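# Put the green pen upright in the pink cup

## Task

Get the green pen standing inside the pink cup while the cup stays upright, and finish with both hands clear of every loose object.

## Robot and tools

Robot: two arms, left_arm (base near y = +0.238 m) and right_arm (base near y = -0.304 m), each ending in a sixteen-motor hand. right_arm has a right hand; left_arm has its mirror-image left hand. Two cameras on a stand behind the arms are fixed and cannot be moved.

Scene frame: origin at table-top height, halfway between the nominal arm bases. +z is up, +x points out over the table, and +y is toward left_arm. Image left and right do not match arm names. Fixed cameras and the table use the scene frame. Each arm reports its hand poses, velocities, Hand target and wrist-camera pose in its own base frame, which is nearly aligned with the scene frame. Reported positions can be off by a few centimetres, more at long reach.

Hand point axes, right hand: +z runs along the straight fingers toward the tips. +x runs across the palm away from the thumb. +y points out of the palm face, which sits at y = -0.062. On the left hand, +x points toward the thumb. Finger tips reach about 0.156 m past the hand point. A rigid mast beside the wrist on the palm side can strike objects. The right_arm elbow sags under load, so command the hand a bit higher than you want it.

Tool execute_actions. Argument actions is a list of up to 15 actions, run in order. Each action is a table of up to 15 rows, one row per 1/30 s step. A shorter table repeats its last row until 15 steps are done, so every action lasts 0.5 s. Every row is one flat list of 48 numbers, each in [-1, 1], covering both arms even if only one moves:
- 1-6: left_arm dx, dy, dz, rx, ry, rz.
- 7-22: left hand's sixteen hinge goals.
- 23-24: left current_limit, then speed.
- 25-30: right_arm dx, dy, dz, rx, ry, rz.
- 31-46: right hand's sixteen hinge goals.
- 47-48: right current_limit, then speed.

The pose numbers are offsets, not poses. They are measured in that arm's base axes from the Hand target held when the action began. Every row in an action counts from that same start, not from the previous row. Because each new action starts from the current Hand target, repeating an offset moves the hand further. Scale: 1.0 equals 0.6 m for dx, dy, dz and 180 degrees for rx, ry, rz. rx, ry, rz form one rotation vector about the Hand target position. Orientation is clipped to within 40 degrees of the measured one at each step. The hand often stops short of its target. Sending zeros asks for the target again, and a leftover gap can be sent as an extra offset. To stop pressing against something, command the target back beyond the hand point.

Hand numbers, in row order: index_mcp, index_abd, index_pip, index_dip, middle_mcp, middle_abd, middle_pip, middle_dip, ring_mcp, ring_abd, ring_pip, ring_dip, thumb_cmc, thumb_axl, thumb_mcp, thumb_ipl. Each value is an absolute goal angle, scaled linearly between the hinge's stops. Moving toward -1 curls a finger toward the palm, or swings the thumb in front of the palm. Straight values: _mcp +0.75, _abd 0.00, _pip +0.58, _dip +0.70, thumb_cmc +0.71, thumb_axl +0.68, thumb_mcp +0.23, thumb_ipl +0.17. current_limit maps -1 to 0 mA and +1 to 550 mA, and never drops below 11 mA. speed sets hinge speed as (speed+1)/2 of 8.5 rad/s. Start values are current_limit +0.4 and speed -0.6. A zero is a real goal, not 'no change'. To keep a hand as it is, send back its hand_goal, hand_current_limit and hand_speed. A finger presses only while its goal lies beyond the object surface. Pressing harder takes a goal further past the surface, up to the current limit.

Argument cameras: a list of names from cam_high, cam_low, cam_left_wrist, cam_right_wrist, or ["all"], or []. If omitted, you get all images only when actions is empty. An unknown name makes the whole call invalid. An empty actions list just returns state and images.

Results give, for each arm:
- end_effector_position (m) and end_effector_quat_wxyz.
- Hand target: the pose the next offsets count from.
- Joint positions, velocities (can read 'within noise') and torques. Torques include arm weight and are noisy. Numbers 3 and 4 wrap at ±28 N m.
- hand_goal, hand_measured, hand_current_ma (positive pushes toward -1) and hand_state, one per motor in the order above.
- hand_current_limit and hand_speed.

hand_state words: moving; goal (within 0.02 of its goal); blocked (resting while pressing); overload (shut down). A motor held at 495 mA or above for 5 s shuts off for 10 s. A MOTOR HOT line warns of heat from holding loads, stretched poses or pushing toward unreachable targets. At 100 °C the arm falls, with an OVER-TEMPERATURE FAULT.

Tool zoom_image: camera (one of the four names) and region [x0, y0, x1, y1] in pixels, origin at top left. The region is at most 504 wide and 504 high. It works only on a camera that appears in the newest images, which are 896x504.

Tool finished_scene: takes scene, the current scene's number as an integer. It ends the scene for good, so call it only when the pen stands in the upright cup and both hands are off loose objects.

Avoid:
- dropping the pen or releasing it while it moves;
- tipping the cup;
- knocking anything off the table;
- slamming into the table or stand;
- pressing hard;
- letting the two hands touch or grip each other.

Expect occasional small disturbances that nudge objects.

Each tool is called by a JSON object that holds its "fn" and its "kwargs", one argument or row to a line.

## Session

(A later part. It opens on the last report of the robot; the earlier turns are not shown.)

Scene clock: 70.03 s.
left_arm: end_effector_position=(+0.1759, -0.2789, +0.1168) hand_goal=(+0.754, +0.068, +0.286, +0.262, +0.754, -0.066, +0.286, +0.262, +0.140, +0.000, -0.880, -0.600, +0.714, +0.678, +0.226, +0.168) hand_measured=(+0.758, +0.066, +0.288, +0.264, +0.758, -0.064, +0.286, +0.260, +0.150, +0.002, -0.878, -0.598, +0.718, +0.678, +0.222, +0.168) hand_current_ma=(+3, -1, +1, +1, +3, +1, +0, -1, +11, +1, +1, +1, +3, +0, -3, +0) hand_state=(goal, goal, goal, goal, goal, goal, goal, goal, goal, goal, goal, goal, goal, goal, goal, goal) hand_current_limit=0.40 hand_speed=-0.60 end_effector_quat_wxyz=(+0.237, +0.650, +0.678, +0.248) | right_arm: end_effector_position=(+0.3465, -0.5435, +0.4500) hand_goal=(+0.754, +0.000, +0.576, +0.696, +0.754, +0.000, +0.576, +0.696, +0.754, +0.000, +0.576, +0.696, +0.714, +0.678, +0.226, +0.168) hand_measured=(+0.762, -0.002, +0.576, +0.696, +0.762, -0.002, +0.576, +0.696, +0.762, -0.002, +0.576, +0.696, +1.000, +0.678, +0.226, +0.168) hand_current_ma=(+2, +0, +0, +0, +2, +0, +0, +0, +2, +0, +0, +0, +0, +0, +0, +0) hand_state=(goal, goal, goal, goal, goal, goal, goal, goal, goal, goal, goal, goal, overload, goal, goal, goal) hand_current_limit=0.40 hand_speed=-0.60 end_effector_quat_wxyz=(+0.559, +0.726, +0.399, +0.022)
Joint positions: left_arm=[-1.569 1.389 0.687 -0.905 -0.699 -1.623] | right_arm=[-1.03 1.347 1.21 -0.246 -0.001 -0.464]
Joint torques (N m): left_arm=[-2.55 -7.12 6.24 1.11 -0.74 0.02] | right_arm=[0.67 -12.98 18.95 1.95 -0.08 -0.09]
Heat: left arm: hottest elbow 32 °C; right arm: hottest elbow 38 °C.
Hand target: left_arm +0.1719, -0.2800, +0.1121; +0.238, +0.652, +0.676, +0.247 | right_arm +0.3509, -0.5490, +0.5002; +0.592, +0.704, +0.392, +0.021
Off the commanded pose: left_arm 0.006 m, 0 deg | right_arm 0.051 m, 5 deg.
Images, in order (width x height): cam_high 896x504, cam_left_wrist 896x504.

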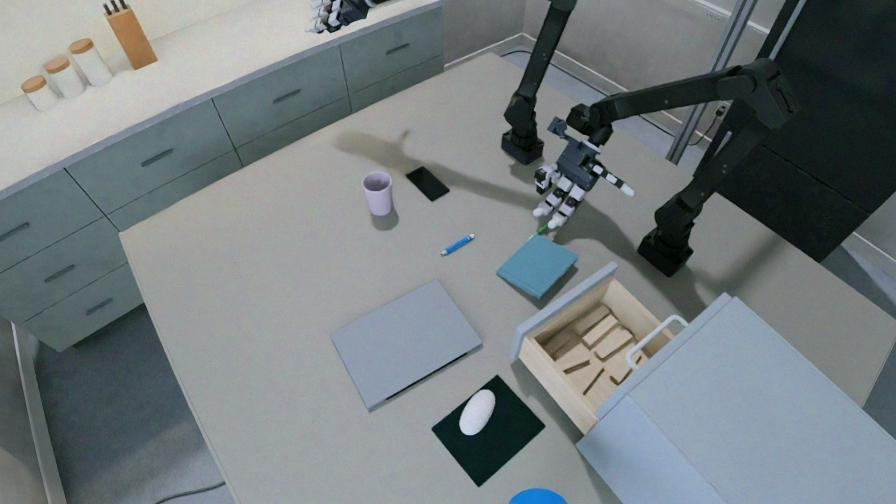

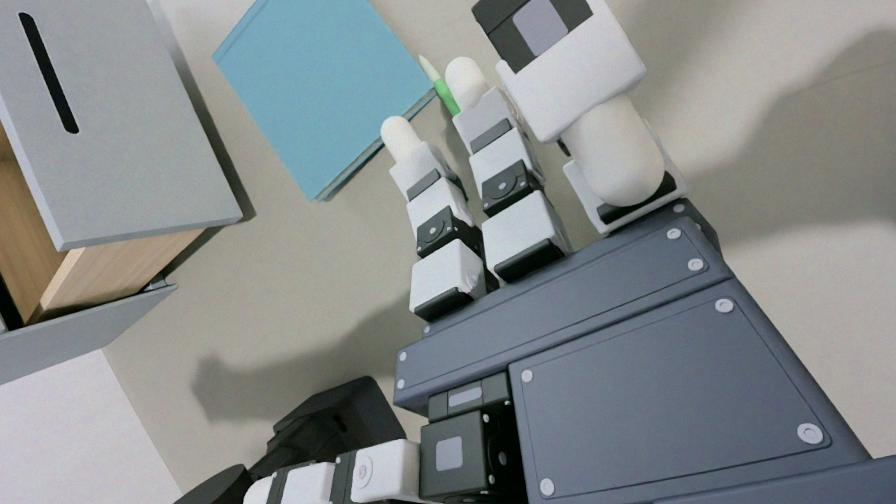

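{"fn": "execute_actions", "kwargs": {
  "actions": [
    [[-0.0183,0.0025,-0.05,0,0,0,0.754,0.067,0.285,0.261,0.754,-0.067,0.285,0.261,0.14,0,-0.88,-0.6,0.714,0.678,0.226,0.168,0.4,-0.6,0,0,0,0,0,0,0.754,0,0.576,0.696,0.754,0,0.576,0.696,0.754,0,0.576,0.696,0.714,0.678,0.226,0.168,0.4,-0.6]]
  ],
  "cameras": ["cam_high","cam_left_wrist"]
}}

{"fn": "zoom_image", "kwargs": {
  "camera": "cam_left_wrist",
  "region": [320, 0, 600, 280]
}}

{"fn": "zoom_image", "kwargs": {
  "camera": "cam_high",
  "region": [500, 160, 600, 260]
}}

Scene clock: 71.50 s.
left_arm: end_effector_position=(+0.1646, -0.2765, +0.0867) hand_goal=(+0.754, +0.068, +0.286, +0.262, +0.754, -0.066, +0.286, +0.262, +0.140, +0.000, -0.880, -0.600, +0.714, +0.678, +0.226, +0.168) hand_measured=(+0.758, +0.066, +0.288, +0.264, +0.752, -0.062, +0.286, +0.260, +0.150, +0.002, -0.878, -0.598, +0.718, +0.678, +0.222, +0.168) hand_current_ma=(+3, -1, +1, +1, -1, +2, +0, -1, +11, +1, +1, +1, +3, +0, -3, +0) hand_state=(goal, goal, goal, goal, goal, goal, goal, goal, goal, goal, goal, goal, goal, goal, goal, goal) hand_current_limit=0.40 hand_speed=-0.60 end_effector_quat_wxyz=(+0.235, +0.652, +0.676, +0.251) | right_arm: end_effector_position=(+0.3465, -0.5435, +0.4500) hand_goal=(+0.754, +0.000, +0.576, +0.696, +0.754, +0.000, +0.576, +0.696, +0.754, +0.000, +0.576, +0.696, +0.714, +0.678, +0.226, +0.168) hand_measured=(+0.762, -0.002, +0.576, +0.696, +0.762, -0.002, +0.576, +0.696, +0.762, -0.002, +0.576, +0.696, +1.000, +0.678, +0.226, +0.168) hand_current_ma=(+2, +0, +0, +0, +2, +0, +0, +0, +2, +0, +0, +0, +0, +0, +0, +0) hand_state=(goal, goal, goal, goal, goal, goal, goal, goal, goal, goal, goal, goal, overload, goal, goal, goal) hand_current_limit=0.40 hand_speed=-0.60 end_effector_quat_wxyz=(+0.559, +0.726, +0.399, +0.022)
Joint positions: left_arm=[-1.606 1.463 0.654 -0.834 -0.698 -1.668] | right_arm=[-1.03 1.347 1.21 -0.246 -0.001 -0.464]
Joint torques (N m): left_arm=[-1.85 -7.71 5.76 1.07 -0.63 -0.04] | right_arm=[0.62 -12.98 18.95 1.95 -0.08 -0.08]
Heat: left arm: hottest elbow 32 °C; right arm: hottest elbow 38 °C.
Hand target: left_arm +0.1609, -0.2785, +0.0822; +0.238, +0.652, +0.676, +0.247 | right_arm +0.3509, -0.5490, +0.5002; +0.592, +0.704, +0.392, +0.021
Off the commanded pose: left_arm 0.006 m, 1 deg | right_arm 0.051 m, 5 deg.
Images, in order (width x height): cam_high 896x504, cam_left_wrist 896x504.

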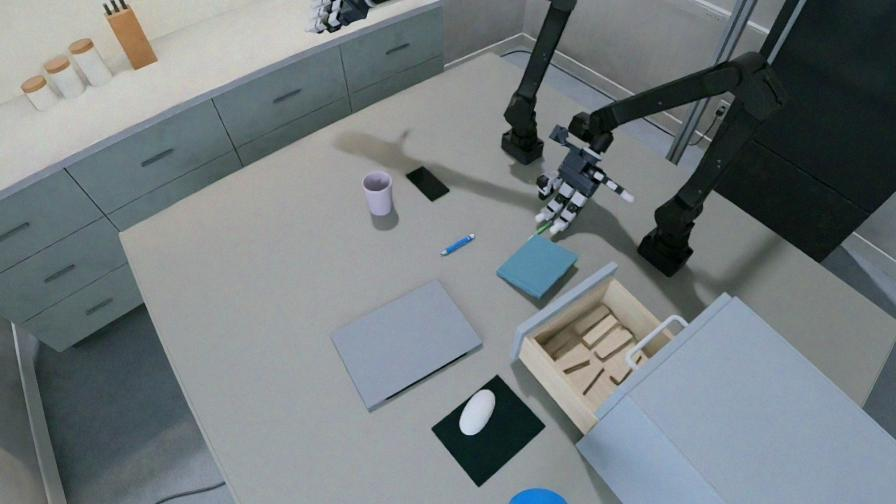

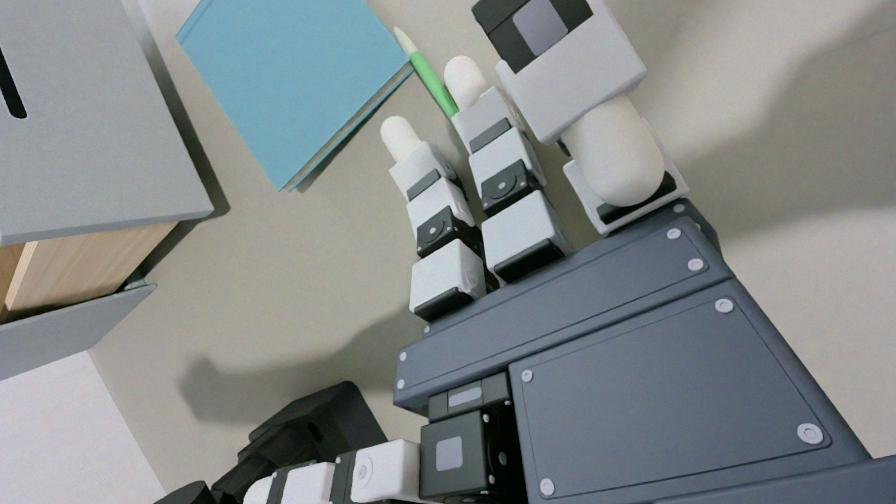

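Scaled by 1.800 from the camera's 896x504 image, which has a finer 1280x720 frame.

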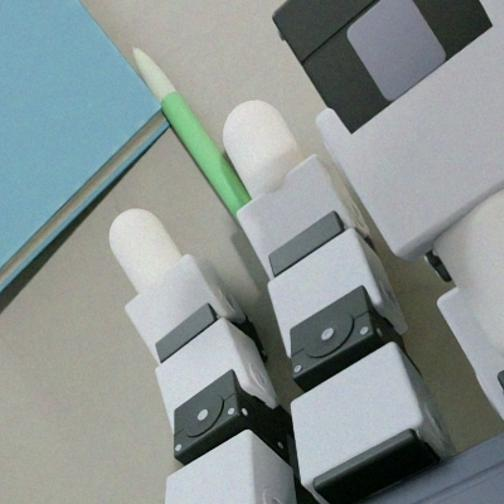

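Scaled by 5.040 from the camera's 896x504 image, which has a finer 1280x720 frame.

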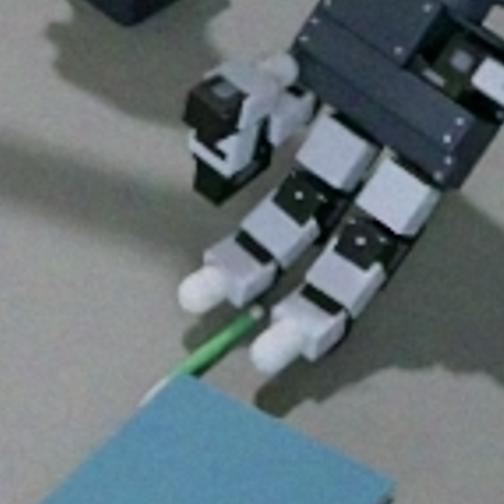

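{"fn": "execute_actions", "kwargs": {
  "actions": [
    [[0.0083,-0.0175,0.0,0,0,0.0278,0.754,0.067,0.285,0.261,0.754,-0.067,0.285,0.261,0.14,0,-0.88,-0.6,0.714,0.678,0.226,0.168,0.4,-0.6,0,0,0,0,0,0,0.754,0,0.576,0.696,0.754,0,0.576,0.696,0.754,0,0.576,0.696,0.714,0.678,0.226,0.168,0.4,-0.6]]
  ],
  "cameras": ["cam_high","cam_left_wrist"]
}}

{"fn": "zoom_image", "kwargs": {
  "camera": "cam_left_wrist",
  "region": [320, 0, 600, 280]
}}

{"fn": "zoom_image", "kwargs": {
  "camera": "cam_high",
  "region": [500, 160, 600, 260]
}}

Scene clock: 73.60 s.
left_arm: end_effector_position=(+0.1636, -0.2799, +0.0842) hand_goal=(+0.754, +0.068, +0.286, +0.262, +0.754, -0.066, +0.286, +0.262, +0.140, +0.000, -0.880, -0.600, +0.714, +0.678, +0.226, +0.168) hand_measured=(+0.742, +0.074, +0.280, +0.264, +0.734, -0.054, +0.276, +0.260, +0.150, +0.002, -0.878, -0.598, +0.718, +0.678, +0.222, +0.168) hand_current_ma=(-13, +4, -4, +1, -29, +11, -8, -1, +11, +1, +1, +1, +3, +0, -3, +0) hand_state=(goal, goal, goal, goal, blocked, goal, goal, goal, goal, goal, goal, goal, goal, goal, goal, goal) hand_current_limit=0.40 hand_speed=-0.60 end_effector_quat_wxyz=(+0.230, +0.632, +0.691, +0.263) | right_arm: end_effector_position=(+0.3465, -0.5435, +0.4500) hand_goal=(+0.754, +0.000, +0.576, +0.696, +0.754, +0.000, +0.576, +0.696, +0.754, +0.000, +0.576, +0.696, +0.714, +0.678, +0.226, +0.168) hand_measured=(+0.762, -0.002, +0.576, +0.696, +0.762, -0.002, +0.576, +0.696, +0.762, -0.002, +0.576, +0.696, +1.000, +0.678, +0.226, +0.168) hand_current_ma=(+2, +0, +0, +0, +2, +0, +0, +0, +2, +0, +0, +0, +0, +0, +0, +0) hand_state=(goal, goal, goal, goal, goal, goal, goal, goal, goal, goal, goal, goal, overload, goal, goal, goal) hand_current_limit=0.40 hand_speed=-0.60 end_effector_quat_wxyz=(+0.559, +0.726, +0.399, +0.022)
Joint positions: left_arm=[-1.605 1.518 0.697 -0.875 -0.706 -1.74] | right_arm=[-1.03 1.347 1.21 -0.246 -0.001 -0.464]
Joint torques (N m): left_arm=[-0.03 -6.71 8.62 0.31 -0.21 -0.01] | right_arm=[0.67 -12.98 18.93 1.96 -0.08 -0.09]
Heat: left arm: hottest elbow 32 °C; right arm: hottest elbow 39 °C.
Hand target: left_arm +0.1659, -0.2890, +0.0822; +0.227, +0.622, +0.704, +0.257 | right_arm +0.3509, -0.5490, +0.5002; +0.592, +0.704, +0.392, +0.021
Off the commanded pose: left_arm 0.010 m, 2 deg | right_arm 0.051 m, 5 deg.
Images, in order (width x height): cam_high 896x504, cam_left_wrist 896x504.

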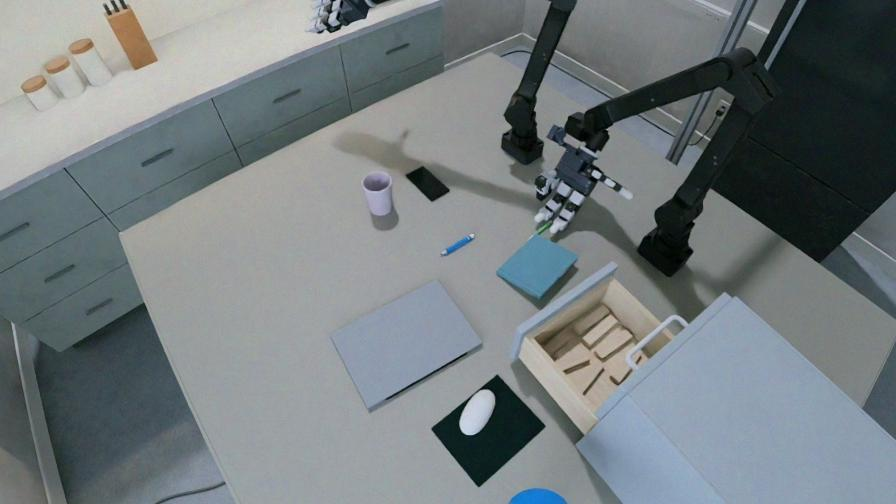

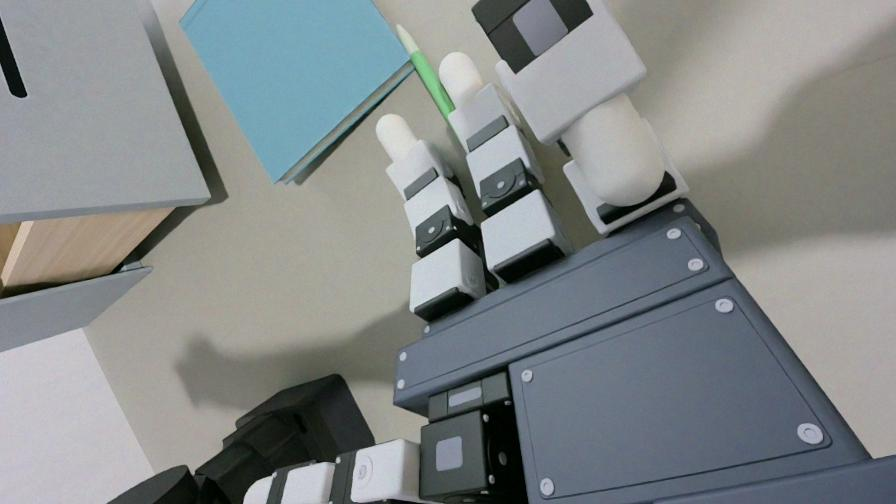

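Scaled by 1.800 from the camera's 896x504 image, which has a finer 1280x720 frame.

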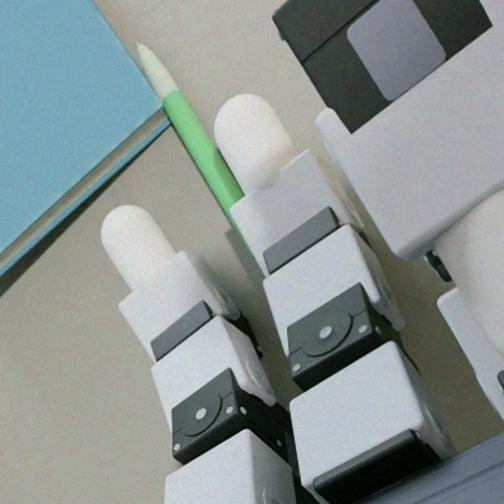

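Scaled by 5.040 from the camera's 896x504 image, which has a finer 1280x720 frame.

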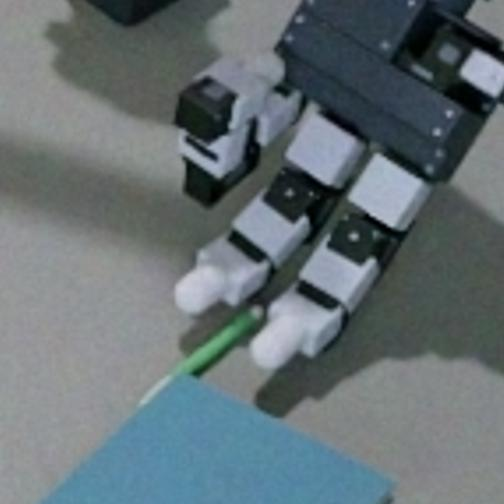

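{"fn": "execute_actions", "kwargs": {
  "actions": [
    [[0.014,0.004,0.045,0,0,0.0167,0.754,0.067,0.285,0.261,0.754,-0.067,0.285,0.261,0.14,0,-0.88,-0.6,0.714,0.678,0.226,0.168,0.4,-0.6,0,0,0,0,0,0,0.754,0,0.576,0.696,0.754,0,0.576,0.696,0.754,0,0.576,0.696,0.714,0.678,0.226,0.168,0.4,-0.6]],
    [[0,0,-0.044,0,0,0,0.754,0.067,0.285,0.261,0.754,-0.067,0.285,0.261,0.14,0,-0.88,-0.6,0.714,0.678,0.226,0.168,0.4,-0.6,0,0,0,0,0,0,0.754,0,0.576,0.696,0.754,0,0.576,0.696,0.754,0,0.576,0.696,0.714,0.678,0.226,0.168,0.4,-0.6]]
  ],
  "cameras": ["cam_high","cam_left_wrist"]
}}

{"fn": "zoom_image", "kwargs": {
  "camera": "cam_left_wrist",
  "region": [320, 0, 600, 280]
}}

{"fn": "zoom_image", "kwargs": {
  "camera": "cam_high",
  "region": [500, 160, 600, 260]
}}

Scene clock: 75.53 s.
left_arm: end_effector_position=(+0.1715, -0.2810, +0.0860) hand_goal=(+0.754, +0.068, +0.286, +0.262, +0.754, -0.066, +0.286, +0.262, +0.140, +0.000, -0.880, -0.600, +0.714, +0.678, +0.226, +0.168) hand_measured=(+0.758, +0.070, +0.286, +0.264, +0.746, -0.062, +0.284, +0.260, +0.150, +0.002, -0.878, -0.598, +0.718, +0.678, +0.222, +0.168) hand_current_ma=(+2, +1, +0, +1, -6, +2, -1, -1, +11, +1, +1, +1, +3, +0, -3, +0) hand_state=(goal, goal, goal, goal, goal, goal, goal, goal, goal, goal, goal, goal, goal, goal, goal, goal) hand_current_limit=0.40 hand_speed=-0.60 end_effector_quat_wxyz=(+0.218, +0.612, +0.711, +0.269) | right_arm: end_effector_position=(+0.3465, -0.5435, +0.4500) hand_goal=(+0.754, +0.000, +0.576, +0.696, +0.754, +0.000, +0.576, +0.696, +0.754, +0.000, +0.576, +0.696, +0.714, +0.678, +0.226, +0.168) hand_measured=(+0.762, -0.002, +0.576, +0.696, +0.762, -0.002, +0.576, +0.696, +0.762, -0.002, +0.576, +0.696, +1.000, +0.678, +0.226, +0.168) hand_current_ma=(+2, +0, +0, +0, +2, +0, +0, +0, +2, +0, +0, +0, +0, +0, +0, +0) hand_state=(goal, goal, goal, goal, goal, goal, goal, goal, goal, goal, goal, goal, overload, goal, goal, goal) hand_current_limit=0.40 hand_speed=-0.60 end_effector_quat_wxyz=(+0.559, +0.726, +0.399, +0.022)
Joint positions: left_arm=[-1.569 1.543 0.737 -0.916 -0.693 -1.773] | right_arm=[-1.03 1.347 1.21 -0.246 -0.001 -0.464]
Joint torques (N m): left_arm=[0.32 -8.23 7.12 0.96 -0.51 0.01] | right_arm=[0.62 -12.98 18.93 1.96 -0.08 -0.09]
Heat: left arm: hottest elbow 32 °C; right arm: hottest elbow 39 °C.
Hand target: left_arm +0.1743, -0.2866, +0.0828; +0.220, +0.604, +0.720, +0.263 | right_arm +0.3509, -0.5490, +0.5002; +0.592, +0.704, +0.392, +0.021
Off the commanded pose: left_arm 0.007 m, 2 deg | right_arm 0.051 m, 5 deg.
Images, in order (width x height): cam_high 896x504, cam_left_wrist 896x504.

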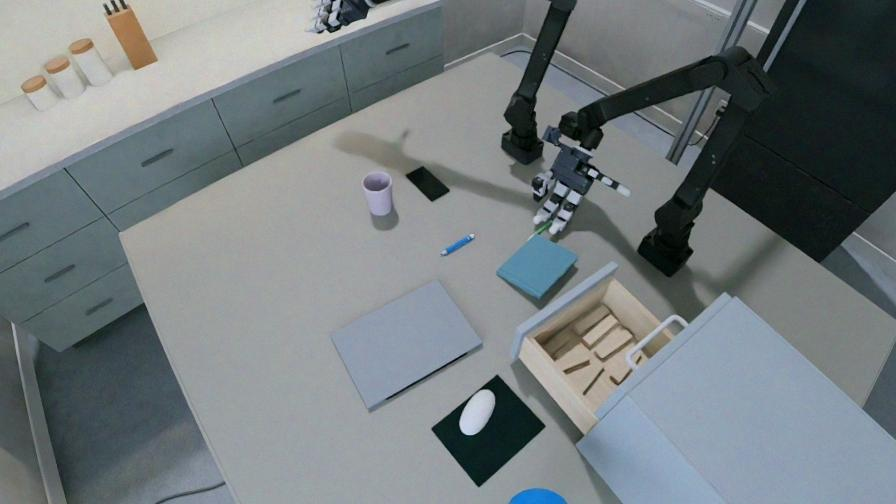

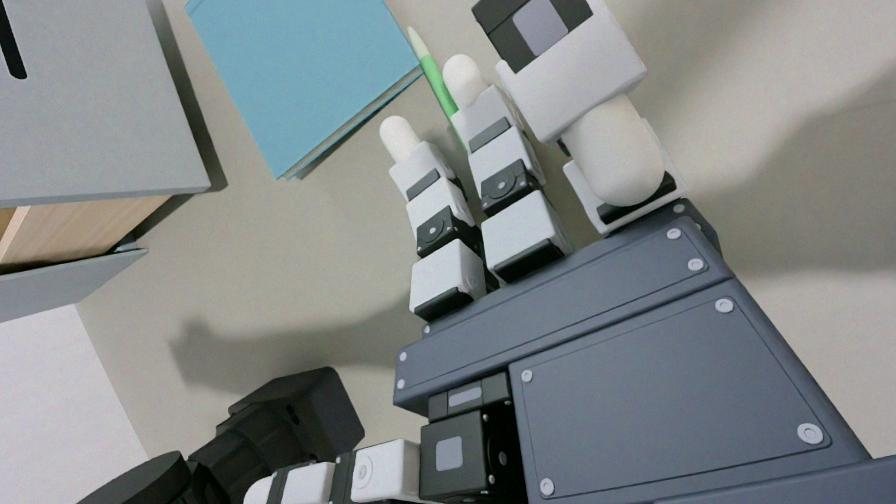

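Scaled by 1.800 from the camera's 896x504 image, which has a finer 1280x720 frame.

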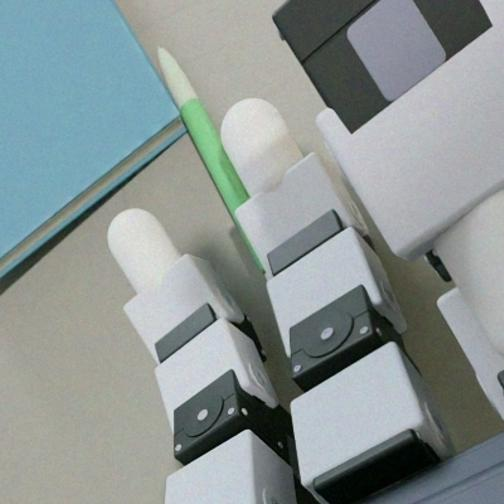

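Scaled by 5.040 from the camera's 896x504 image, which has a finer 1280x720 frame.

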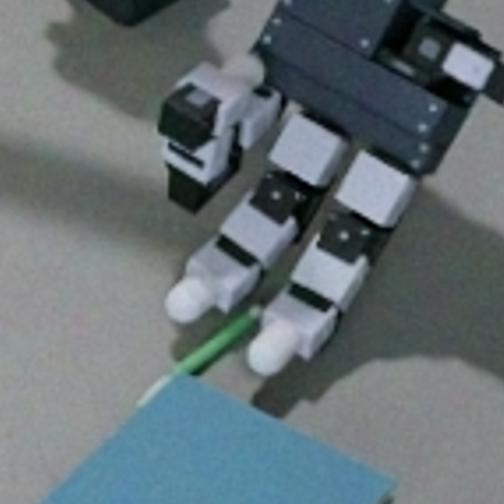

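{"fn": "execute_actions", "kwargs": {
  "actions": [
    [[0,0,0,0,0,0,0.754,-0.1,0.285,0.261,0.754,0.1,0.285,0.261,0.14,0,-0.88,-0.6,0.714,0.678,0.226,0.168,0.4,-0.8,0,0,0,0,0,0,0.754,0,0.576,0.696,0.754,0,0.576,0.696,0.754,0,0.576,0.696,0.714,0.678,0.226,0.168,0.4,-0.6]]
  ],
  "cameras": ["cam_high","cam_left_wrist"]
}}

{"fn": "zoom_image", "kwargs": {
  "camera": "cam_left_wrist",
  "region": [380, 0, 520, 200]
}}

{"fn": "zoom_image", "kwargs": {
  "camera": "cam_high",
  "region": [500, 160, 600, 260]
}}

Scene clock: 76.60 s.
left_arm: end_effector_position=(+0.1717, -0.2821, +0.0860) hand_goal=(+0.754, -0.100, +0.286, +0.262, +0.754, +0.100, +0.286, +0.262, +0.140, +0.000, -0.880, -0.600, +0.714, +0.678, +0.226, +0.168) hand_measured=(+0.754, -0.086, +0.286, +0.264, +0.746, +0.076, +0.282, +0.260, +0.150, +0.002, -0.878, -0.598, +0.718, +0.678, +0.222, +0.168) hand_current_ma=(+0, +13, +0, +1, -8, -29, -2, -1, +11, +1, +1, +1, +3, +0, -3, +0) hand_state=(goal, goal, goal, goal, goal, blocked, goal, goal, goal, goal, goal, goal, goal, goal, goal, goal) hand_current_limit=0.40 hand_speed=-0.80 end_effector_quat_wxyz=(+0.220, +0.611, +0.711, +0.268) | right_arm: end_effector_position=(+0.3465, -0.5435, +0.4500) hand_goal=(+0.754, +0.000, +0.576, +0.696, +0.754, +0.000, +0.576, +0.696, +0.754, +0.000, +0.576, +0.696, +0.714, +0.678, +0.226, +0.168) hand_measured=(+0.762, -0.002, +0.576, +0.696, +0.762, -0.002, +0.576, +0.696, +0.762, -0.002, +0.576, +0.696, +1.000, +0.678, +0.226, +0.168) hand_current_ma=(+2, +0, +0, +0, +2, +0, +0, +0, +2, +0, +0, +0, +0, +0, +0, +0) hand_state=(goal, goal, goal, goal, goal, goal, goal, goal, goal, goal, goal, goal, overload, goal, goal, goal) hand_current_limit=0.40 hand_speed=-0.60 end_effector_quat_wxyz=(+0.559, +0.726, +0.399, +0.022)
Joint positions: left_arm=[-1.569 1.543 0.737 -0.909 -0.696 -1.773] | right_arm=[-1.03 1.347 1.21 -0.246 -0.001 -0.464]
Joint torques (N m): left_arm=[0.03 -8.47 7.2 0.79 -0.44 0] | right_arm=[0.67 -13.04 18.95 1.96 -0.08 -0.09]
Heat: left arm: hottest elbow 32 °C; right arm: hottest elbow 39 °C.
Hand target: left_arm +0.1742, -0.2866, +0.0827; +0.220, +0.604, +0.720, +0.263 | right_arm +0.3509, -0.5490, +0.5002; +0.592, +0.704, +0.392, +0.021
Off the commanded pose: left_arm 0.006 m, 1 deg | right_arm 0.051 m, 5 deg.
Images, in order (width x height): cam_high 896x504, cam_left_wrist 896x504.

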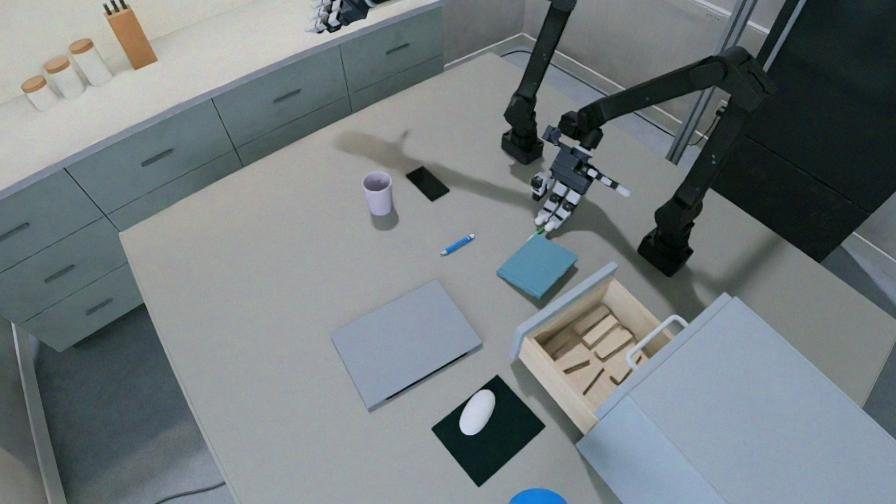

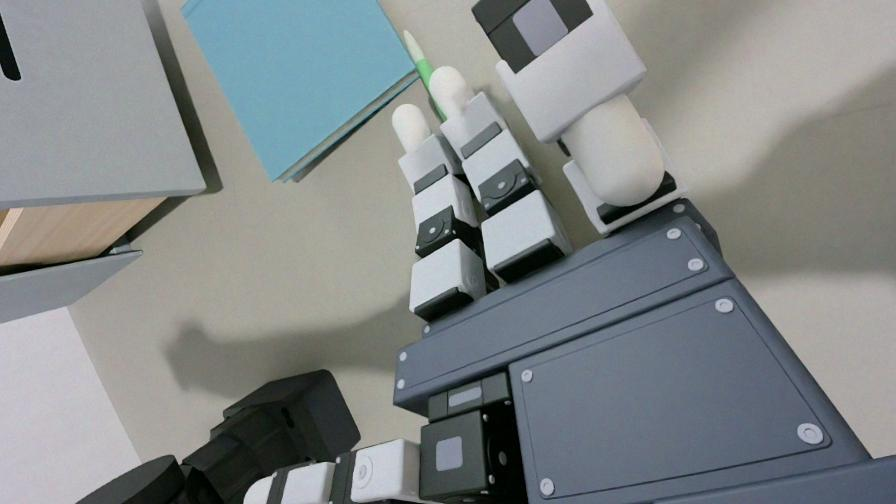

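Scaled by 2.520 from the camera's 896x504 image, which has a finer 1280x720 frame.

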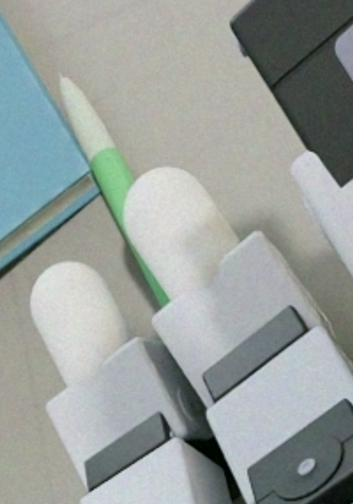

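Scaled by 5.040 from the camera's 896x504 image, which has a finer 1280x720 frame.

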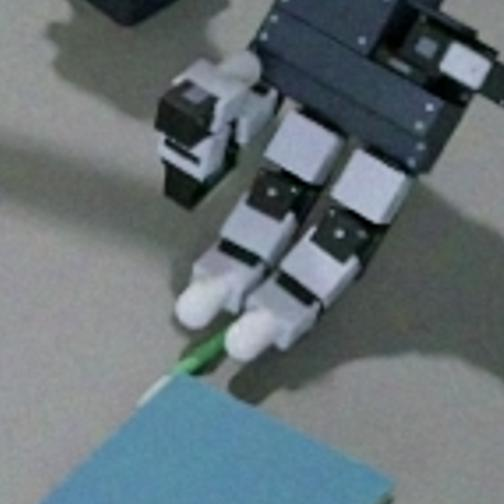

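{"fn": "execute_actions", "kwargs": {
  "actions": [
    [[0,0,0,0,0,0,0.754,-0.22,0.285,0.261,0.754,0.22,0.285,0.261,0.14,0,-0.88,-0.6,0.714,0.678,0.226,0.168,0.4,-0.8,0,0,0,0,0,0,0.754,0,0.576,0.696,0.754,0,0.576,0.696,0.754,0,0.576,0.696,0.714,0.678,0.226,0.168,0.4,-0.6]]
  ],
  "cameras": ["cam_high","cam_left_wrist"]
}}

{"fn": "zoom_image", "kwargs": {
  "camera": "cam_left_wrist",
  "region": [380, 0, 520, 200]
}}

{"fn": "zoom_image", "kwargs": {
  "camera": "cam_high",
  "region": [500, 160, 600, 260]
}}

Scene clock: 77.47 s.
left_arm: end_effector_position=(+0.1717, -0.2821, +0.0861) hand_goal=(+0.754, -0.220, +0.286, +0.262, +0.754, +0.220, +0.286, +0.262, +0.140, +0.000, -0.880, -0.600, +0.714, +0.678, +0.226, +0.168) hand_measured=(+0.754, -0.112, +0.286, +0.264, +0.744, +0.102, +0.282, +0.260, +0.150, +0.002, -0.878, -0.598, +0.718, +0.678, +0.222, +0.168) hand_current_ma=(+0, +254, +0, +1, -9, -286, -3, -1, +11, +1, +1, +1, +3, +0, -3, +0) hand_state=(goal, blocked, goal, goal, goal, blocked, goal, goal, goal, goal, goal, goal, goal, goal, goal, goal) hand_current_limit=0.40 hand_speed=-0.80 end_effector_quat_wxyz=(+0.221, +0.611, +0.711, +0.268) | right_arm: end_effector_position=(+0.3465, -0.5435, +0.4500) hand_goal=(+0.754, +0.000, +0.576, +0.696, +0.754, +0.000, +0.576, +0.696, +0.754, +0.000, +0.576, +0.696, +0.714, +0.678, +0.226, +0.168) hand_measured=(+0.762, -0.002, +0.576, +0.696, +0.762, -0.002, +0.576, +0.696, +0.762, -0.002, +0.576, +0.696, +1.000, +0.678, +0.226, +0.168) hand_current_ma=(+2, +0, +0, +0, +2, +0, +0, +0, +2, +0, +0, +0, +0, +0, +0, +0) hand_state=(goal, goal, goal, goal, goal, goal, goal, goal, goal, goal, goal, goal, overload, goal, goal, goal) hand_current_limit=0.40 hand_speed=-0.60 end_effector_quat_wxyz=(+0.559, +0.726, +0.399, +0.022)
Joint positions: left_arm=[-1.569 1.543 0.737 -0.909 -0.696 -1.773] | right_arm=[-1.03 1.347 1.21 -0.246 -0.001 -0.464]
Joint torques (N m): left_arm=[0.26 -7.77 7.17 0.84 -0.43 0.02] | right_arm=[0.67 -13.04 18.93 1.96 -0.08 -0.09]
Heat: left arm: hottest elbow 32 °C; right arm: hottest elbow 39 °C.
Hand target: left_arm +0.1743, -0.2866, +0.0828; +0.220, +0.604, +0.720, +0.263 | right_arm +0.3509, -0.5490, +0.5002; +0.592, +0.704, +0.392, +0.021
Off the commanded pose: left_arm 0.006 m, 1 deg | right_arm 0.051 m, 5 deg.
Images, in order (width x height): cam_high 896x504, cam_left_wrist 896x504.

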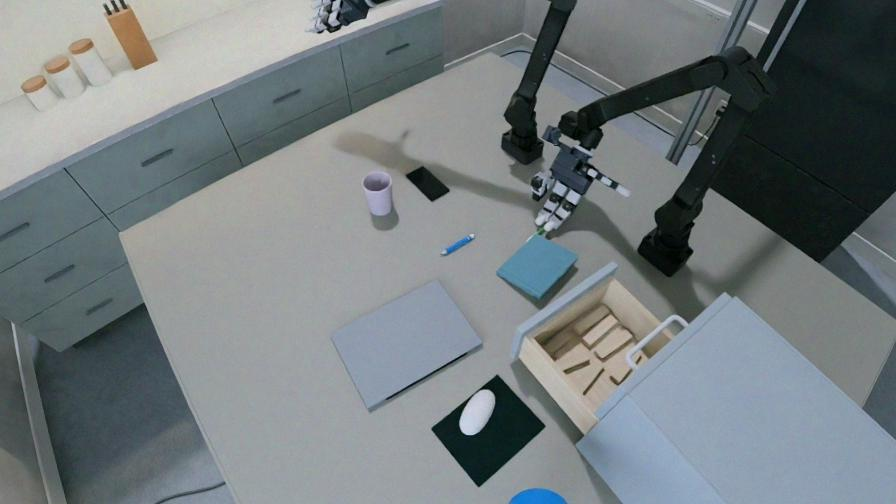

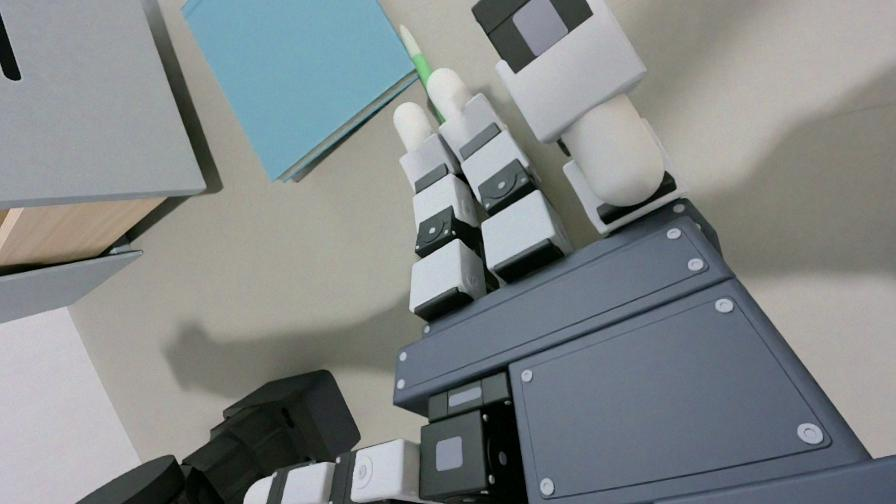

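Scaled by 2.520 from the camera's 896x504 image, which has a finer 1280x720 frame.

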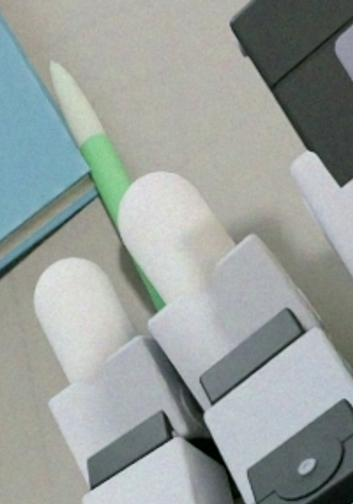

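Scaled by 5.040 from the camera's 896x504 image, which has a finer 1280x720 frame.

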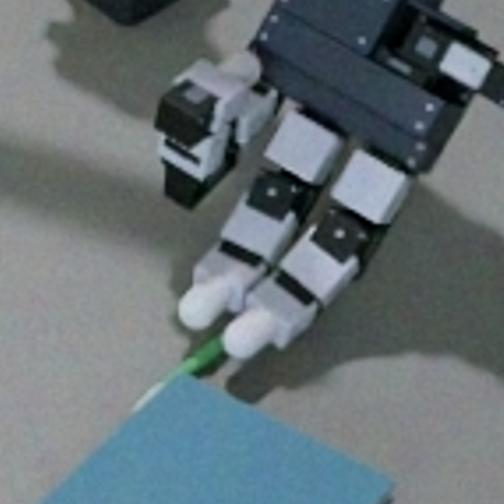

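{"fn": "execute_actions", "kwargs": {
  "actions": [
    [[0,0,0.1,-0.0176,0.11,-0.0053,0.754,0.067,0.285,0.261,0.754,-0.067,0.285,0.261,0.14,0,-0.88,-0.6,0.714,0.678,0.226,0.168,0.4,-0.6,0,0,0,0,0,0,0.754,0,0.576,0.696,0.754,0,0.576,0.696,0.754,0,0.576,0.696,0.714,0.678,0.226,0.168,0.4,-0.6]],
    [[0.121,0.032,0,-0.0176,0.11,-0.0053,0.754,-0.1,0.576,0.696,0.14,0,-0.88,-0.6,0.754,0.1,0.576,0.696,0.714,0.678,0.226,0.168,0.4,-0.6,0,0,0,0,0,0,0.754,0,0.576,0.696,0.754,0,0.576,0.696,0.754,0,0.576,0.696,0.714,0.678,0.226,0.168,0.4,-0.6]],
    [[0.121,0.032,0,0,0,0,0.754,-0.2,0.576,0.696,0.14,0,-0.88,-0.6,0.754,0.2,0.576,0.696,0.714,0.678,0.226,0.168,0.4,-0.6,0,0,0,0,0,0,0.754,0,0.576,0.696,0.754,0,0.576,0.696,0.754,0,0.576,0.696,0.714,0.678,0.226,0.168,0.4,-0.6]]
  ],
  "cameras": ["cam_high","cam_left_wrist"]
}}

{"fn": "zoom_image", "kwargs": {
  "camera": "cam_left_wrist",
  "region": [380, 0, 580, 200]
}}

{"fn": "zoom_image", "kwargs": {
  "camera": "cam_high",
  "region": [480, 160, 600, 260]
}}

Scene clock: 84.60 s.
left_arm: end_effector_position=(+0.3061, -0.2353, +0.1282) hand_goal=(+0.754, -0.200, +0.576, +0.696, +0.140, +0.000, -0.880, -0.600, +0.754, +0.200, +0.576, +0.696, +0.714, +0.678, +0.226, +0.168) hand_measured=(+0.754, -0.196, +0.574, +0.694, +0.152, -0.002, -0.874, -0.598, +0.754, +0.196, +0.572, +0.694, +0.716, +0.678, +0.222, +0.168) hand_current_ma=(+0, +2, -1, -1, +13, -1, +4, +1, +0, -2, -2, -1, +0, +0, -3, +0) hand_state=(goal, goal, goal, goal, goal, goal, goal, goal, goal, goal, goal, goal, goal, goal, goal, goal) hand_current_limit=0.40 hand_speed=-0.60 end_effector_quat_wxyz=(-0.013, +0.654, +0.756, +0.004) | right_arm: end_effector_position=(+0.3465, -0.5435, +0.4500) hand_goal=(+0.754, +0.000, +0.576, +0.696, +0.754, +0.000, +0.576, +0.696, +0.754, +0.000, +0.576, +0.696, +0.714, +0.678, +0.226, +0.168) hand_measured=(+0.762, -0.002, +0.576, +0.696, +0.762, -0.002, +0.576, +0.696, +0.762, -0.002, +0.576, +0.696, +1.000, +0.678, +0.226, +0.168) hand_current_ma=(+2, +0, +0, +0, +2, +0, +0, +0, +2, +0, +0, +0, +0, +0, +0, +0) hand_state=(goal, goal, goal, goal, goal, goal, goal, goal, goal, goal, goal, goal, overload, goal, goal, goal) hand_current_limit=0.40 hand_speed=-0.60 end_effector_quat_wxyz=(+0.559, +0.726, +0.399, +0.022)
Joint positions: left_arm=[-0.876 1.342 0.971 -1.225 -0.004 -1.02] | right_arm=[-1.03 1.347 1.21 -0.246 -0.001 -0.464]
Joint torques (N m): left_arm=[-0.85 -8 12.98 -0.1 0 0.1] | right_arm=[0.62 -13.04 18.93 1.96 -0.08 -0.08]
Heat: left arm: hottest elbow 32 °C; right arm: hottest elbow 40 °C.
Hand target: left_arm +0.3195, -0.2482, +0.1427; +0.000, +0.656, +0.755, +0.000 | right_arm +0.3509, -0.5490, +0.5002; +0.592, +0.704, +0.392, +0.021
Off the commanded pose: left_arm 0.024 m, 2 deg | right_arm 0.051 m, 5 deg.
Images, in order (width x height): cam_high 896x504, cam_left_wrist 896x504.

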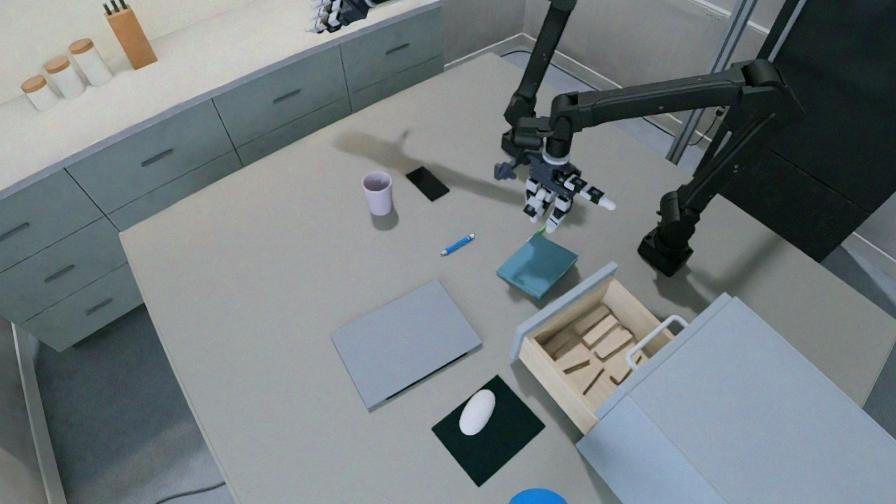

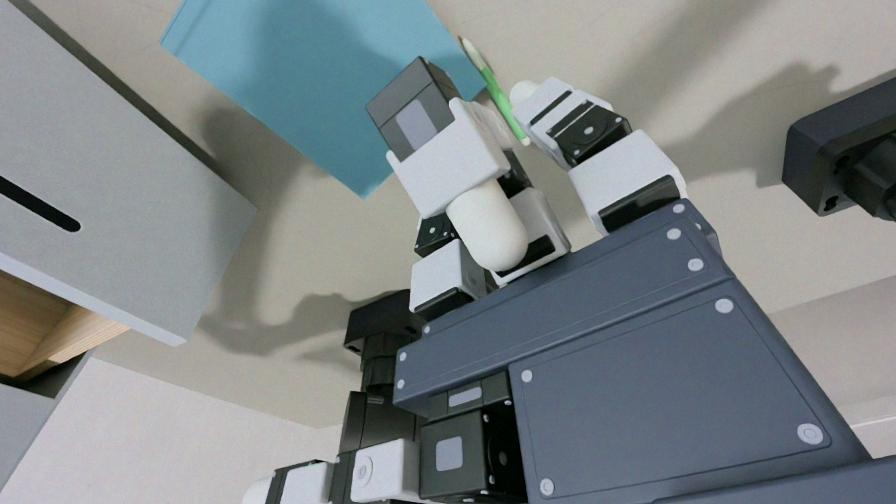

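Scaled by 2.520 from the camera's 896x504 image, which has a finer 1280x720 frame.

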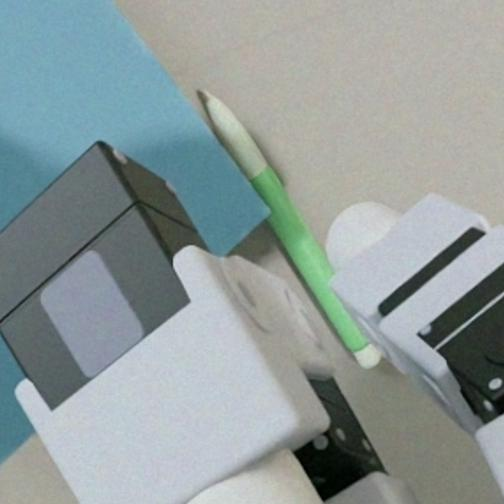

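Scaled by 4.200 from the camera's 896x504 image, which has a finer 1280x720 frame.

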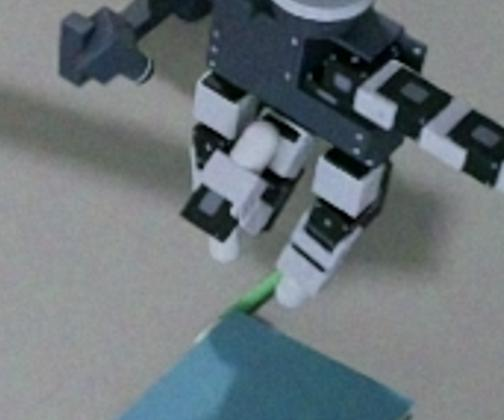

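{"fn": "execute_actions", "kwargs": {
  "actions": [
    [[-0.062,0.0133,-0.0712,0,0,0.0167,0.754,-0.27,0.576,0.696,0.14,0,-0.88,-0.6,0.754,0.27,0.576,0.696,0.714,0.678,0.226,0.168,0.4,-0.6,0,0,0,0,0,0,0.754,0,0.576,0.696,0.754,0,0.576,0.696,0.754,0,0.576,0.696,0.714,0.678,0.226,0.168,0.4,-0.6]]
  ],
  "cameras": ["cam_high","cam_left_wrist"]
}}

{"fn": "zoom_image", "kwargs": {
  "camera": "cam_left_wrist",
  "region": [380, 0, 580, 200]
}}

{"fn": "zoom_image", "kwargs": {
  "camera": "cam_high",
  "region": [480, 160, 600, 260]
}}

Scene clock: 86.33 s.
left_arm: end_effector_position=(+0.2842, -0.2361, +0.1002) hand_goal=(+0.754, -0.270, +0.576, +0.696, +0.140, +0.000, -0.880, -0.600, +0.754, +0.270, +0.576, +0.696, +0.714, +0.678, +0.226, +0.168) hand_measured=(+0.754, -0.266, +0.574, +0.694, +0.152, -0.002, -0.874, -0.598, +0.754, +0.264, +0.574, +0.694, +0.716, +0.678, +0.222, +0.168) hand_current_ma=(+0, +2, -1, -1, +12, -1, +4, +1, +0, -3, -1, -1, +0, +0, -3, +0) hand_state=(goal, goal, goal, goal, goal, goal, goal, goal, goal, goal, goal, goal, goal, goal, goal, goal) hand_current_limit=0.40 hand_speed=-0.60 end_effector_quat_wxyz=(-0.006, +0.635, +0.773, +0.000) | right_arm: end_effector_position=(+0.3465, -0.5435, +0.4500) hand_goal=(+0.754, +0.000, +0.576, +0.696, +0.754, +0.000, +0.576, +0.696, +0.754, +0.000, +0.576, +0.696, +0.714, +0.678, +0.226, +0.168) hand_measured=(+0.762, -0.002, +0.576, +0.696, +0.762, -0.002, +0.576, +0.696, +0.762, -0.002, +0.576, +0.696, +1.000, +0.678, +0.226, +0.168) hand_current_ma=(+2, +0, +0, +0, +2, +0, +0, +0, +2, +0, +0, +0, +0, +0, +0, +0) hand_state=(goal, goal, goal, goal, goal, goal, goal, goal, goal, goal, goal, goal, overload, goal, goal, goal) hand_current_limit=0.40 hand_speed=-0.60 end_effector_quat_wxyz=(+0.559, +0.726, +0.399, +0.022)
Joint positions: left_arm=[-0.927 1.342 0.891 -1.131 0.003 -1.123] | right_arm=[-1.03 1.347 1.21 -0.246 -0.001 -0.464]
Joint torques (N m): left_arm=[-1.55 -8.82 7.82 1.09 -0.16 -0.04] | right_arm=[0.62 -12.98 18.95 1.96 -0.08 -0.09]
Heat: left arm: hottest elbow 32 °C; right arm: hottest elbow 41 °C.
Hand target: left_arm +0.2823, -0.2401, +0.0999; +0.000, +0.635, +0.772, +0.000 | right_arm +0.3509, -0.5490, +0.5002; +0.592, +0.704, +0.392, +0.021
Off the commanded pose: left_arm 0.005 m, 1 deg | right_arm 0.051 m, 5 deg.
Images, in order (width x height): cam_high 896x504, cam_left_wrist 896x504.

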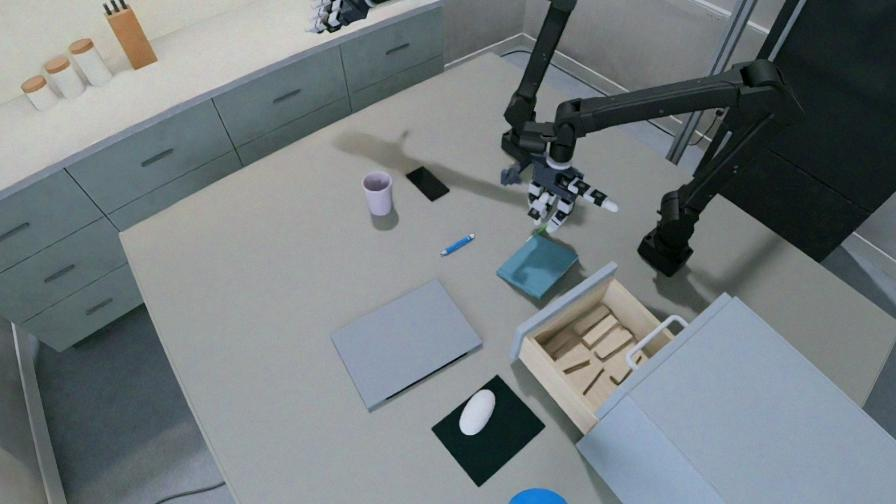

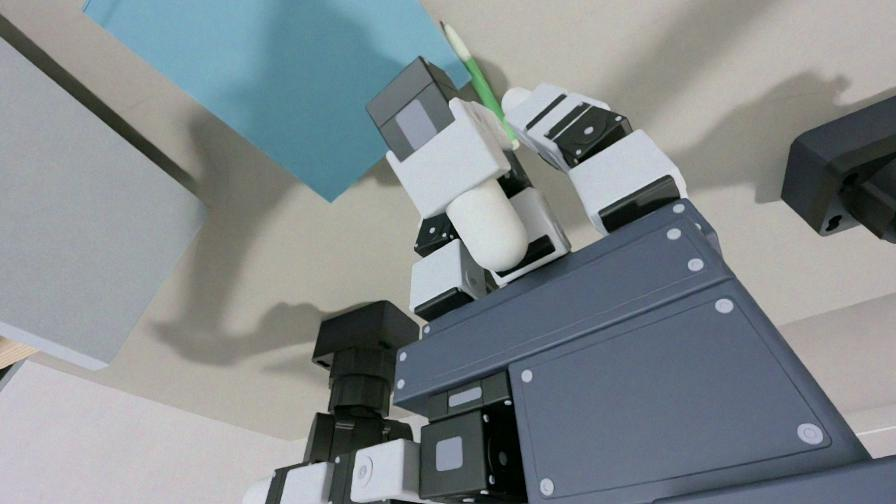

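Scaled by 2.520 from the camera's 896x504 image, which has a finer 1280x720 frame.

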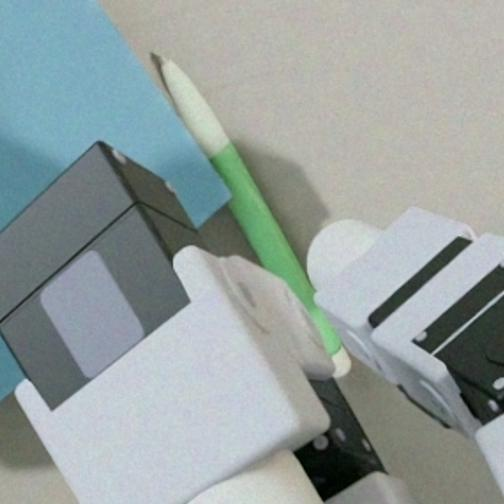

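Scaled by 4.200 from the camera's 896x504 image, which has a finer 1280x720 frame.

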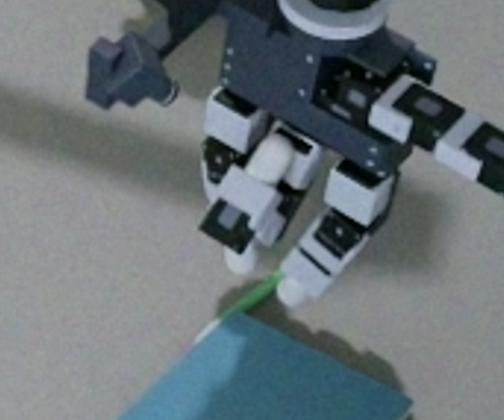

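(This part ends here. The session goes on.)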